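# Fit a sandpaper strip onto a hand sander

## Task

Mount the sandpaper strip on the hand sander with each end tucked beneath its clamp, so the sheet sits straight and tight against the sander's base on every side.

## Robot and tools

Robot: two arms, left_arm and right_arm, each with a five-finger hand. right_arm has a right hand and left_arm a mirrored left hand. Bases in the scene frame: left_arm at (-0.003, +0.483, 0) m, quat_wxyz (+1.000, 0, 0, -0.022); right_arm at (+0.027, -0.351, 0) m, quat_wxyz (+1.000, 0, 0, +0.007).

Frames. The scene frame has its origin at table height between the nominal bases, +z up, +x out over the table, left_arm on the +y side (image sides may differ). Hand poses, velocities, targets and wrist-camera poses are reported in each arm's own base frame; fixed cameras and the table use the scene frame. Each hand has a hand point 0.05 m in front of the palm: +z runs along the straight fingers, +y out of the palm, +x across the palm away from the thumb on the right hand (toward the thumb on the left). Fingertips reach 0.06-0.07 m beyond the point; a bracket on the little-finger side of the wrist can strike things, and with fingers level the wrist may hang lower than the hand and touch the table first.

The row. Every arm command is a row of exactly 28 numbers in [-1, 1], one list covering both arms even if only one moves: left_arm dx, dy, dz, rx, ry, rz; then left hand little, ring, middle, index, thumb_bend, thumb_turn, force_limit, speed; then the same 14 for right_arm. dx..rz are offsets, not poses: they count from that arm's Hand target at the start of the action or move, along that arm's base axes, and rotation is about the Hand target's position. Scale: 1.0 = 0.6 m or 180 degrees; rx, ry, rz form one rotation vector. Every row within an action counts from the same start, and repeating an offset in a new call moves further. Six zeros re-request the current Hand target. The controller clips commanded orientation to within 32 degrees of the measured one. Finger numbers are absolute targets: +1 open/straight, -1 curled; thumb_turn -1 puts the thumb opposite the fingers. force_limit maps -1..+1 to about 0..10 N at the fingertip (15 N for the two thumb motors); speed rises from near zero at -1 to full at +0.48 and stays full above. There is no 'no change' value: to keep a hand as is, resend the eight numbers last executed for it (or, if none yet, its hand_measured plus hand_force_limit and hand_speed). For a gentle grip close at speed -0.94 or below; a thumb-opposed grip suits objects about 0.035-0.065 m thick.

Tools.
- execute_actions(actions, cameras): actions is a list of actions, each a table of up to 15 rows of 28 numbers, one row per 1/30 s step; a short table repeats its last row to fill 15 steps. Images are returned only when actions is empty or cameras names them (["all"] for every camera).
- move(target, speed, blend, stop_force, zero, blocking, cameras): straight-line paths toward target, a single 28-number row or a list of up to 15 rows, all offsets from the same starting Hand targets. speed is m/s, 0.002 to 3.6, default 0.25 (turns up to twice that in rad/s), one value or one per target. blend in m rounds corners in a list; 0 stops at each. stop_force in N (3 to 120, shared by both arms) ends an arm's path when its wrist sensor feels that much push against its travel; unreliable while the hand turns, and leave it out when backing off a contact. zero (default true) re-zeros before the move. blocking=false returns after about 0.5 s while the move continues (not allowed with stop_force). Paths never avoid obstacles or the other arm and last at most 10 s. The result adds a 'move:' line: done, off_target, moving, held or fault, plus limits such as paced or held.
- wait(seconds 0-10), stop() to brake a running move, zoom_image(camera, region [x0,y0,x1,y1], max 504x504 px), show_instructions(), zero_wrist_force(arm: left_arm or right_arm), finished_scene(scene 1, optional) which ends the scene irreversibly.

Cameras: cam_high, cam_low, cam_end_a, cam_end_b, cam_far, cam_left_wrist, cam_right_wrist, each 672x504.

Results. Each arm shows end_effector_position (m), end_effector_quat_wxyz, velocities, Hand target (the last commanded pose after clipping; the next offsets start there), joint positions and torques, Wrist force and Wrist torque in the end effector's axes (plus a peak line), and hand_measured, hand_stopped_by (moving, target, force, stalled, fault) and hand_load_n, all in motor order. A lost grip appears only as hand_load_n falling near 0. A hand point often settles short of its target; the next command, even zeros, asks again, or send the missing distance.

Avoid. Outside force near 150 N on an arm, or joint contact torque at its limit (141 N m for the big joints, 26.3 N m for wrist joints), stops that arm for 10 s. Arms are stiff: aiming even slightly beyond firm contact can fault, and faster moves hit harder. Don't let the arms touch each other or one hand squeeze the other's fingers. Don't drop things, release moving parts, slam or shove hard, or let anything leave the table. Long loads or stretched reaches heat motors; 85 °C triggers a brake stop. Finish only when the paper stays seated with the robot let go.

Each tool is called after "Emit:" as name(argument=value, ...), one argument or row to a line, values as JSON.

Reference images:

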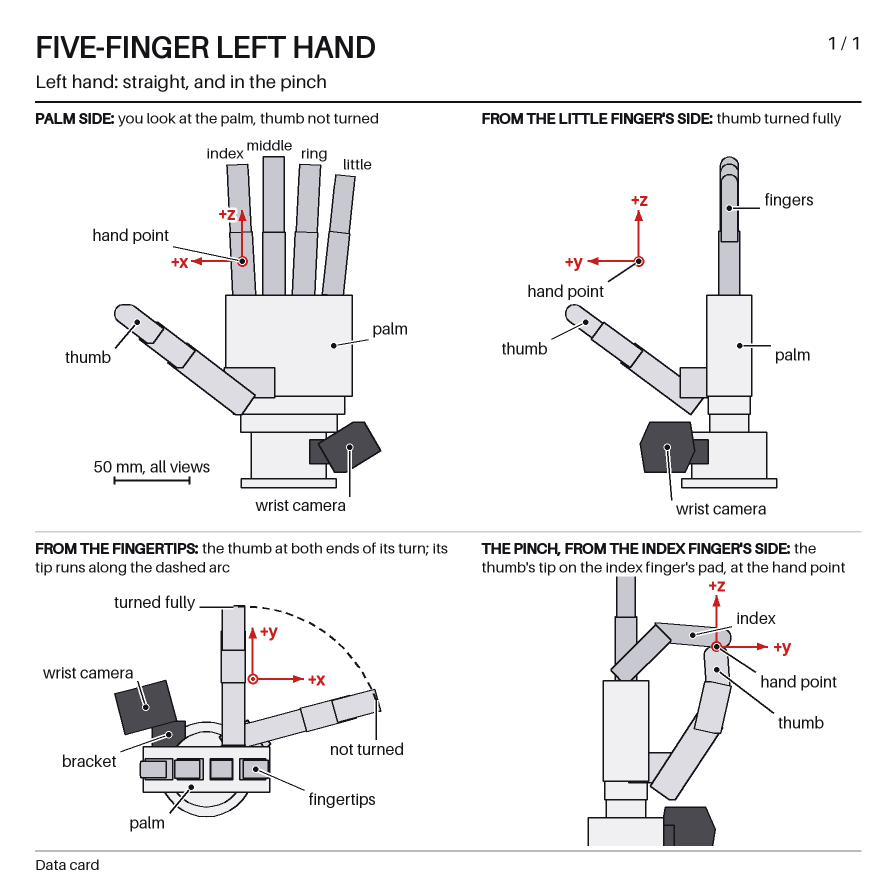

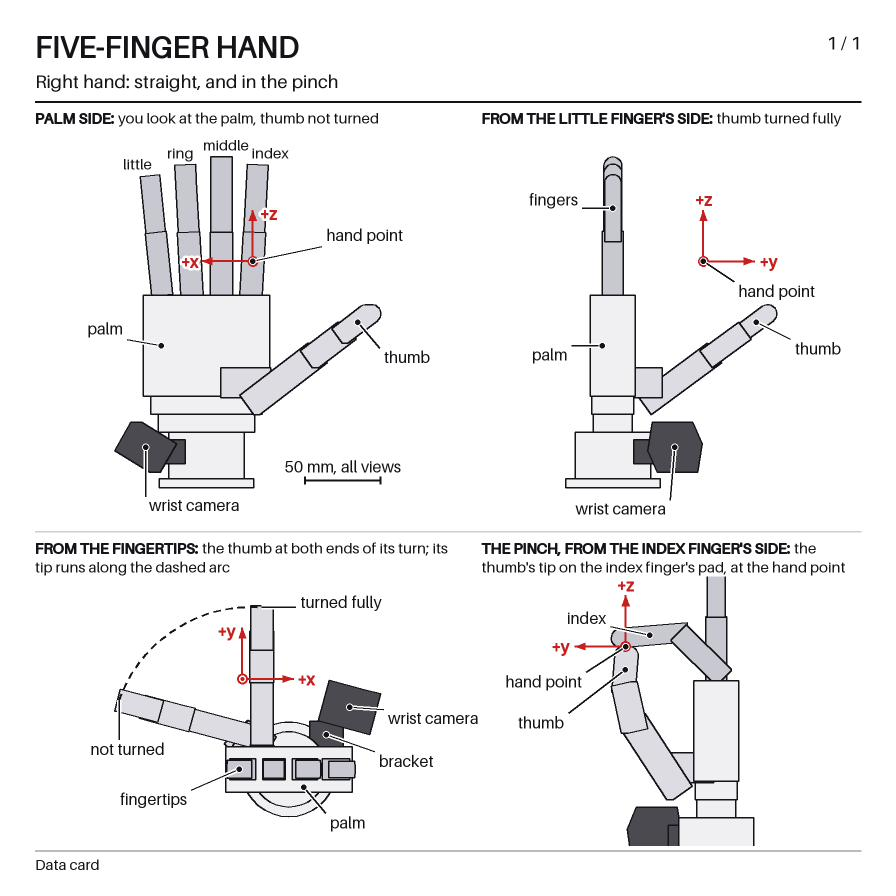

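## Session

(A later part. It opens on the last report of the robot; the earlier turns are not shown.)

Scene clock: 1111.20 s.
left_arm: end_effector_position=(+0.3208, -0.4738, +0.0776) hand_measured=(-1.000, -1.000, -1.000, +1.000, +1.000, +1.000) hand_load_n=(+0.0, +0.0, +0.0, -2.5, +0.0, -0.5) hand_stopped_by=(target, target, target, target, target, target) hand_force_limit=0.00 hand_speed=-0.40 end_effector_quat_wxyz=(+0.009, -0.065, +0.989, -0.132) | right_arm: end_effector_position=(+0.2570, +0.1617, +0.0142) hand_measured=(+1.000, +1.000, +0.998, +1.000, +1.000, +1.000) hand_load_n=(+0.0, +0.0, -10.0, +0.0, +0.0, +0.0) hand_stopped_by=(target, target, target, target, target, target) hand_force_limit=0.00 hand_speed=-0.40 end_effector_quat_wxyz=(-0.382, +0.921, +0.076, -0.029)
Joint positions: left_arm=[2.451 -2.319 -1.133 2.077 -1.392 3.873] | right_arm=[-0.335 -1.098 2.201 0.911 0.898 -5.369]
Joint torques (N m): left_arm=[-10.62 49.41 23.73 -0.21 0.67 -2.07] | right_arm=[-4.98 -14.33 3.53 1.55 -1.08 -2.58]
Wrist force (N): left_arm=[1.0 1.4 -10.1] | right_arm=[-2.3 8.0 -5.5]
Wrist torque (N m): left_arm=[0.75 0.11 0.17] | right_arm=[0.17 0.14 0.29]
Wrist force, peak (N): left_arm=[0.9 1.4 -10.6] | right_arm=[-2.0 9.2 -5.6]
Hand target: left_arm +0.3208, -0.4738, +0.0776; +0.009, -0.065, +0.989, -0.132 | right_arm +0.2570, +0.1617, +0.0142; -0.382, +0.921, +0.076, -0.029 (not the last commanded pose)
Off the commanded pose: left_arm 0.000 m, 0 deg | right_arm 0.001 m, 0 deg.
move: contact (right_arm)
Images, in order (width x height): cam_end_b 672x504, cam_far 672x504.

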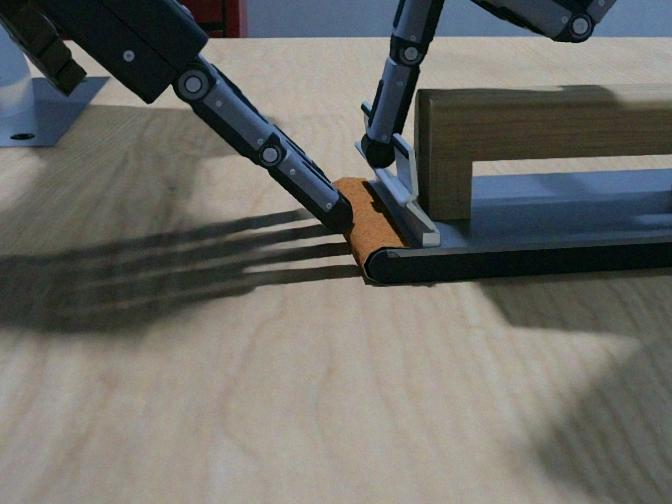

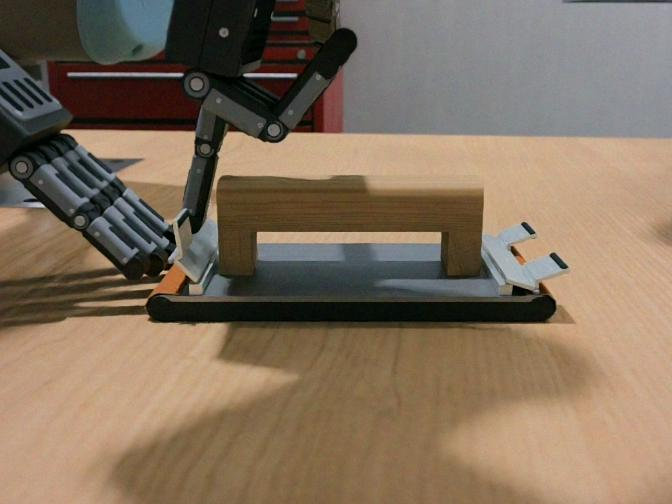

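Emit:
move(
  target=[0.0008,-0.006,-0.0125,0,0,0,-1,-1,-1,1,1,1,0,-0.4,0,0,0,0,0,0,1,1,1,1,1,1,0,-0.4],
  speed=0.006,
  stop_force=18,
  zero=false,
  cameras=["cam_end_b","cam_far","cam_end_a"],
)

Emit:
zoom_image(
  camera="cam_end_b",
  region=[310, 140, 460, 290],
)

Emit:
zoom_image(
  camera="cam_far",
  region=[100, 210, 220, 330],
)

Scene clock: 1130.67 s.
left_arm: end_effector_position=(+0.3213, -0.4774, +0.0701) hand_measured=(-1.000, -1.000, -1.000, +1.000, +1.000, +1.000) hand_load_n=(+0.0, +0.0, +0.0, +0.0, +0.0, +0.0) hand_stopped_by=(target, target, target, target, target, target) hand_force_limit=0.00 hand_speed=-0.40 end_effector_quat_wxyz=(+0.009, -0.065, +0.989, -0.132) | right_arm: end_effector_position=(+0.2570, +0.1617, +0.0142) hand_measured=(+1.000, +1.000, +1.000, +1.000, +1.000, +1.000) hand_load_n=(-1.5, +0.0, -0.5, +0.0, +0.0, -0.5) hand_stopped_by=(target, target, target, target, target, target) hand_force_limit=0.00 hand_speed=-0.40 end_effector_quat_wxyz=(-0.382, +0.921, +0.076, -0.029)
Joint positions: left_arm=[2.447 -2.332 -1.128 2.087 -1.393 3.869] | right_arm=[-0.335 -1.098 2.201 0.911 0.898 -5.369]
Joint torques (N m): left_arm=[-12.17 38.52 28.44 -0.55 -1.22 -2.24] | right_arm=[-3.04 -23.62 -7.41 4.95 -1.57 -2.42]
Wrist force (N): left_arm=[0.4 -0.3 -0.6] | right_arm=[-0.6 0.4 0.2]
Wrist torque (N m): left_arm=[0.21 0.10 0.16] | right_arm=[-0.08 0.05 0.23]
Wrist force, peak (N): left_arm=[0.7 1.5 -11.8] | right_arm=[-2.0 8.1 -6.0]
Hand target: left_arm +0.3213, -0.4774, +0.0701; +0.009, -0.065, +0.989, -0.132 | right_arm +0.2570, +0.1617, +0.0142; -0.382, +0.921, +0.076, -0.029
Off the commanded pose: left_arm 0.000 m, 0 deg | right_arm 0.000 m, 0 deg.
move: done
Images, in order (width x height): cam_end_a 672x504, cam_end_b 672x504, cam_far 672x504.

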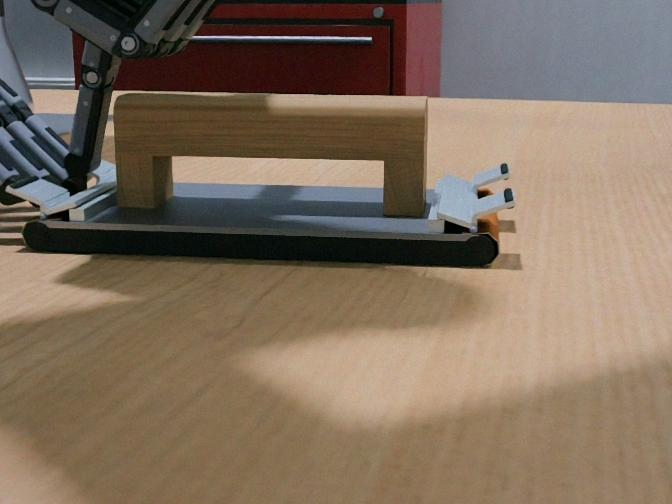

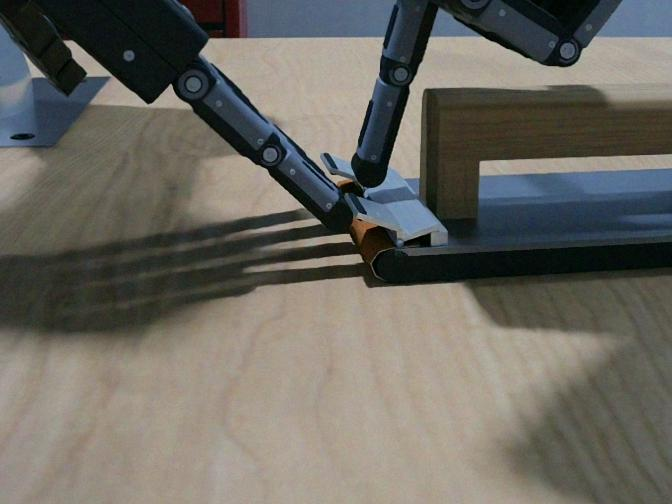

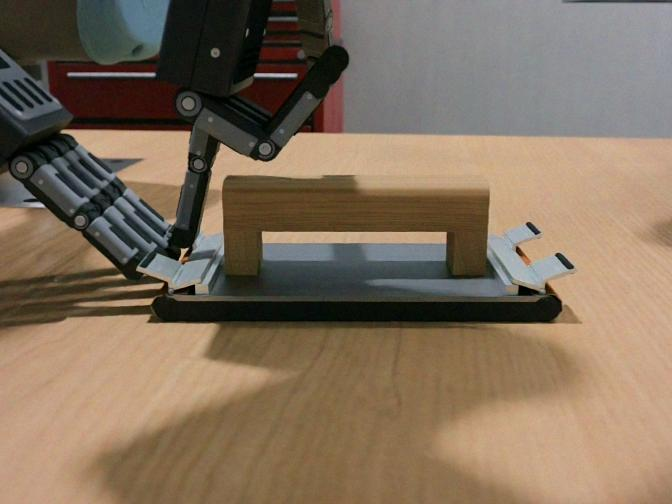

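Scaled by 3.360 from the camera's 672x504 image, which has a finer 960x720 frame.

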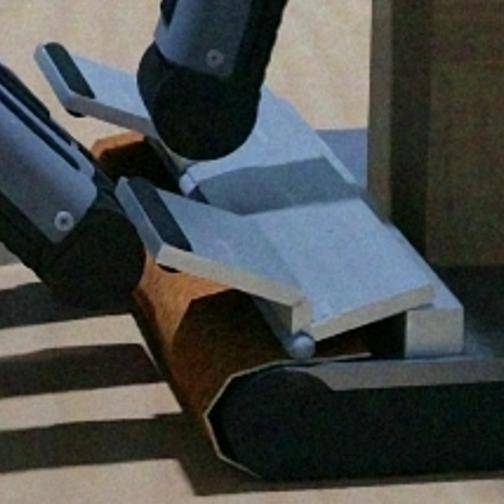

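Scaled by 4.200 from the camera's 672x504 image, which has a finer 960x720 frame.

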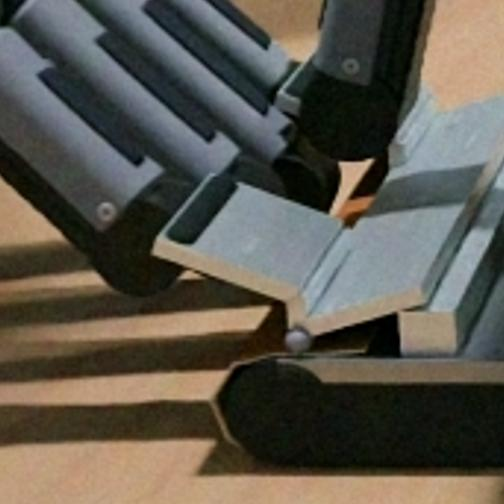

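Emit:
move(
  target=[0,0,0.1,0,0,0,-1,-1,-1,1,1,1,0,-0.4,0.0080,-0.0950,0,0,0,0,1,1,1,1,1,1,0,-0.4],
  speed=0.08,
  cameras=["cam_end_b","cam_far","cam_end_a","cam_right_wrist","cam_low"],
)

Emit:
zoom_image(
  camera="cam_end_b",
  region=[320, 150, 460, 290],
)

Emit:
zoom_image(
  camera="cam_far",
  region=[120, 220, 240, 330],
)

Emit:
zoom_image(
  camera="cam_end_a",
  region=[420, 150, 540, 280],
)

Emit:
zoom_image(
  camera="cam_far",
  region=[480, 220, 600, 330],
)

Scene clock: 1139.47 s.
left_arm: end_effector_position=(+0.3213, -0.4774, +0.1301) hand_measured=(-1.000, -1.000, -1.000, +1.000, +1.000, +1.000) hand_load_n=(+0.5, +0.0, +0.0, +0.0, +0.0, +0.0) hand_stopped_by=(target, target, target, target, target, target) hand_force_limit=0.00 hand_speed=-0.40 end_effector_quat_wxyz=(+0.009, -0.065, +0.989, -0.132) | right_arm: end_effector_position=(+0.2618, +0.1048, +0.0142) hand_measured=(+1.000, +1.000, +1.000, +1.000, +1.000, +1.000) hand_load_n=(+0.0, +0.0, +0.0, +0.0, +0.0, +0.0) hand_stopped_by=(target, target, target, target, target, target) hand_force_limit=0.00 hand_speed=-0.40 end_effector_quat_wxyz=(-0.382, +0.921, +0.076, -0.029)
Joint positions: left_arm=[2.447 -2.292 -1.041 1.96 -1.393 3.869] | right_arm=[-0.512 -1.074 2.207 0.995 0.983 -5.561]
Joint torques (N m): left_arm=[-9.49 55.13 28.21 -3.63 0.02 0.25] | right_arm=[-5.61 -15.25 -14.92 5.44 1.12 -2.75]
Wrist force (N): left_arm=[0.1 0.2 -0.2] | right_arm=[-0.7 -0.4 0.6]
Wrist torque (N m): left_arm=[0.26 0.17 0.10] | right_arm=[-0.09 0.03 0.22]
Wrist force, peak (N): left_arm=[0.7 -0.2 -1.0] | right_arm=[-1.0 -1.0 0.7]
Hand target: left_arm +0.3213, -0.4774, +0.1301; +0.009, -0.065, +0.989, -0.132 | right_arm +0.2618, +0.1047, +0.0142; -0.382, +0.921, +0.076, -0.029
Off the commanded pose: left_arm 0.000 m, 0 deg | right_arm 0.000 m, 0 deg.
move: done
camera_calibration:
cam_right_wrist: T_world_to_cam=[[0.417975, -0.625216, -0.659092, -0.0382867], [-0.733408, -0.660369, 0.161324, 0.261903], [-0.536107, 0.415954, -0.734556, 0.229756], [0, 0, 0, 1]] pos_world=[0.331258, 0.0534471, 0.101283]
Images, in order (width x height): cam_low 672x504, cam_end_a 672x504, cam_end_b 672x504, cam_far 672x504, cam_right_wrist 672x504.

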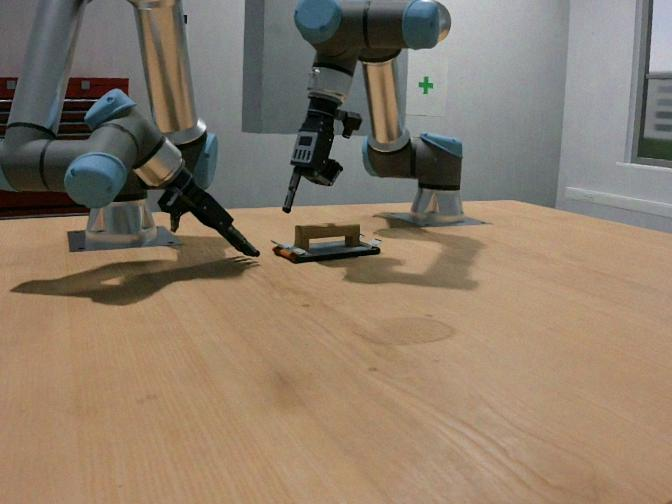

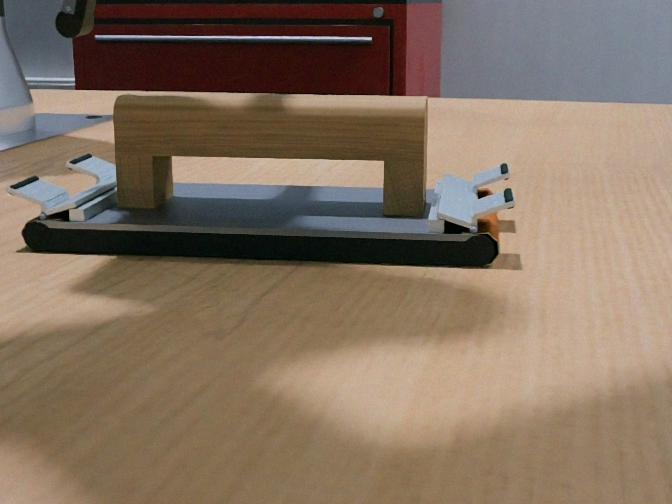

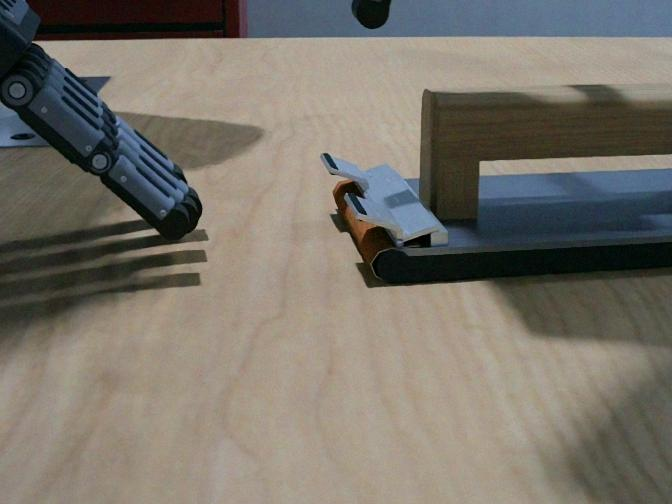

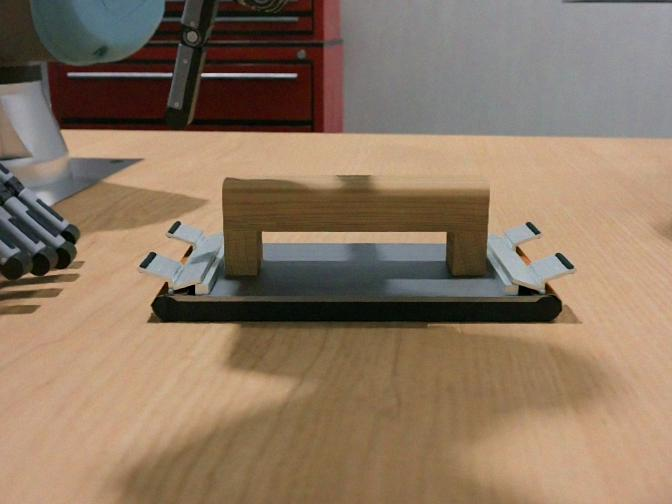

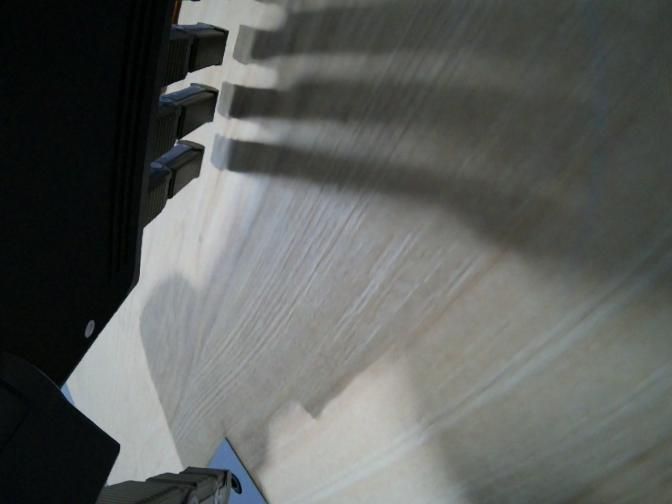

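Scaled by 3.600 from the camera's 672x504 image, which has a finer 960x720 frame.

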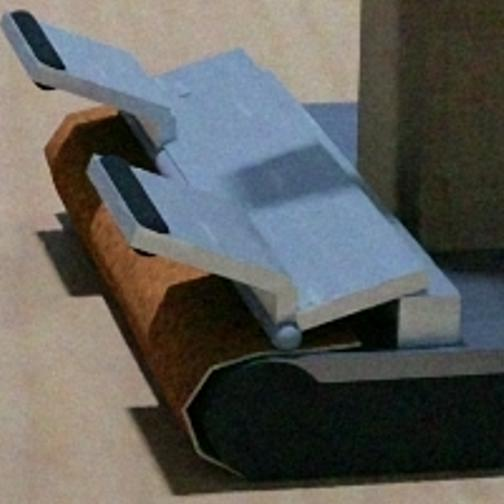

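Scaled by 4.200 from the camera's 672x504 image, which has a finer 960x720 frame.

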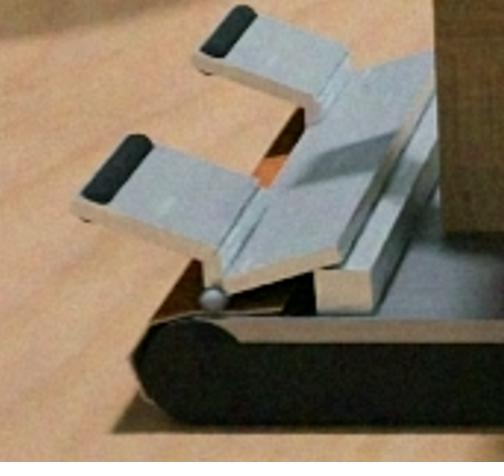

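Scaled by 3.877 from the camera's 672x504 image, which has a finer 960x720 frame.

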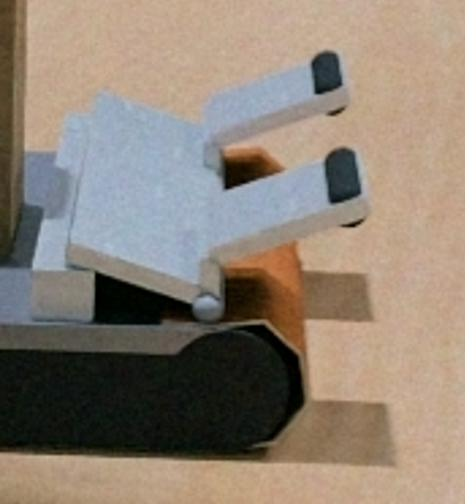

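Scaled by 4.200 from the camera's 672x504 image, which has a finer 960x720 frame.

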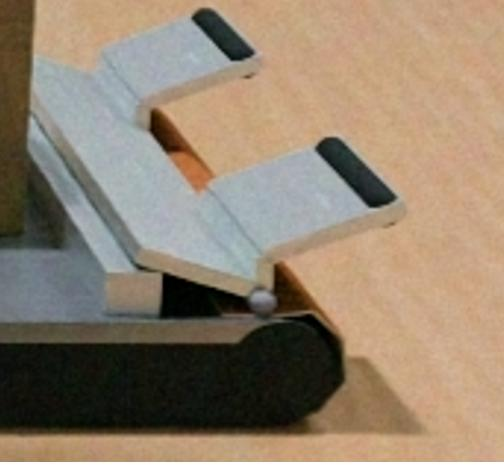

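Emit:
finished_scene(
)

The scene is finished: the task was done.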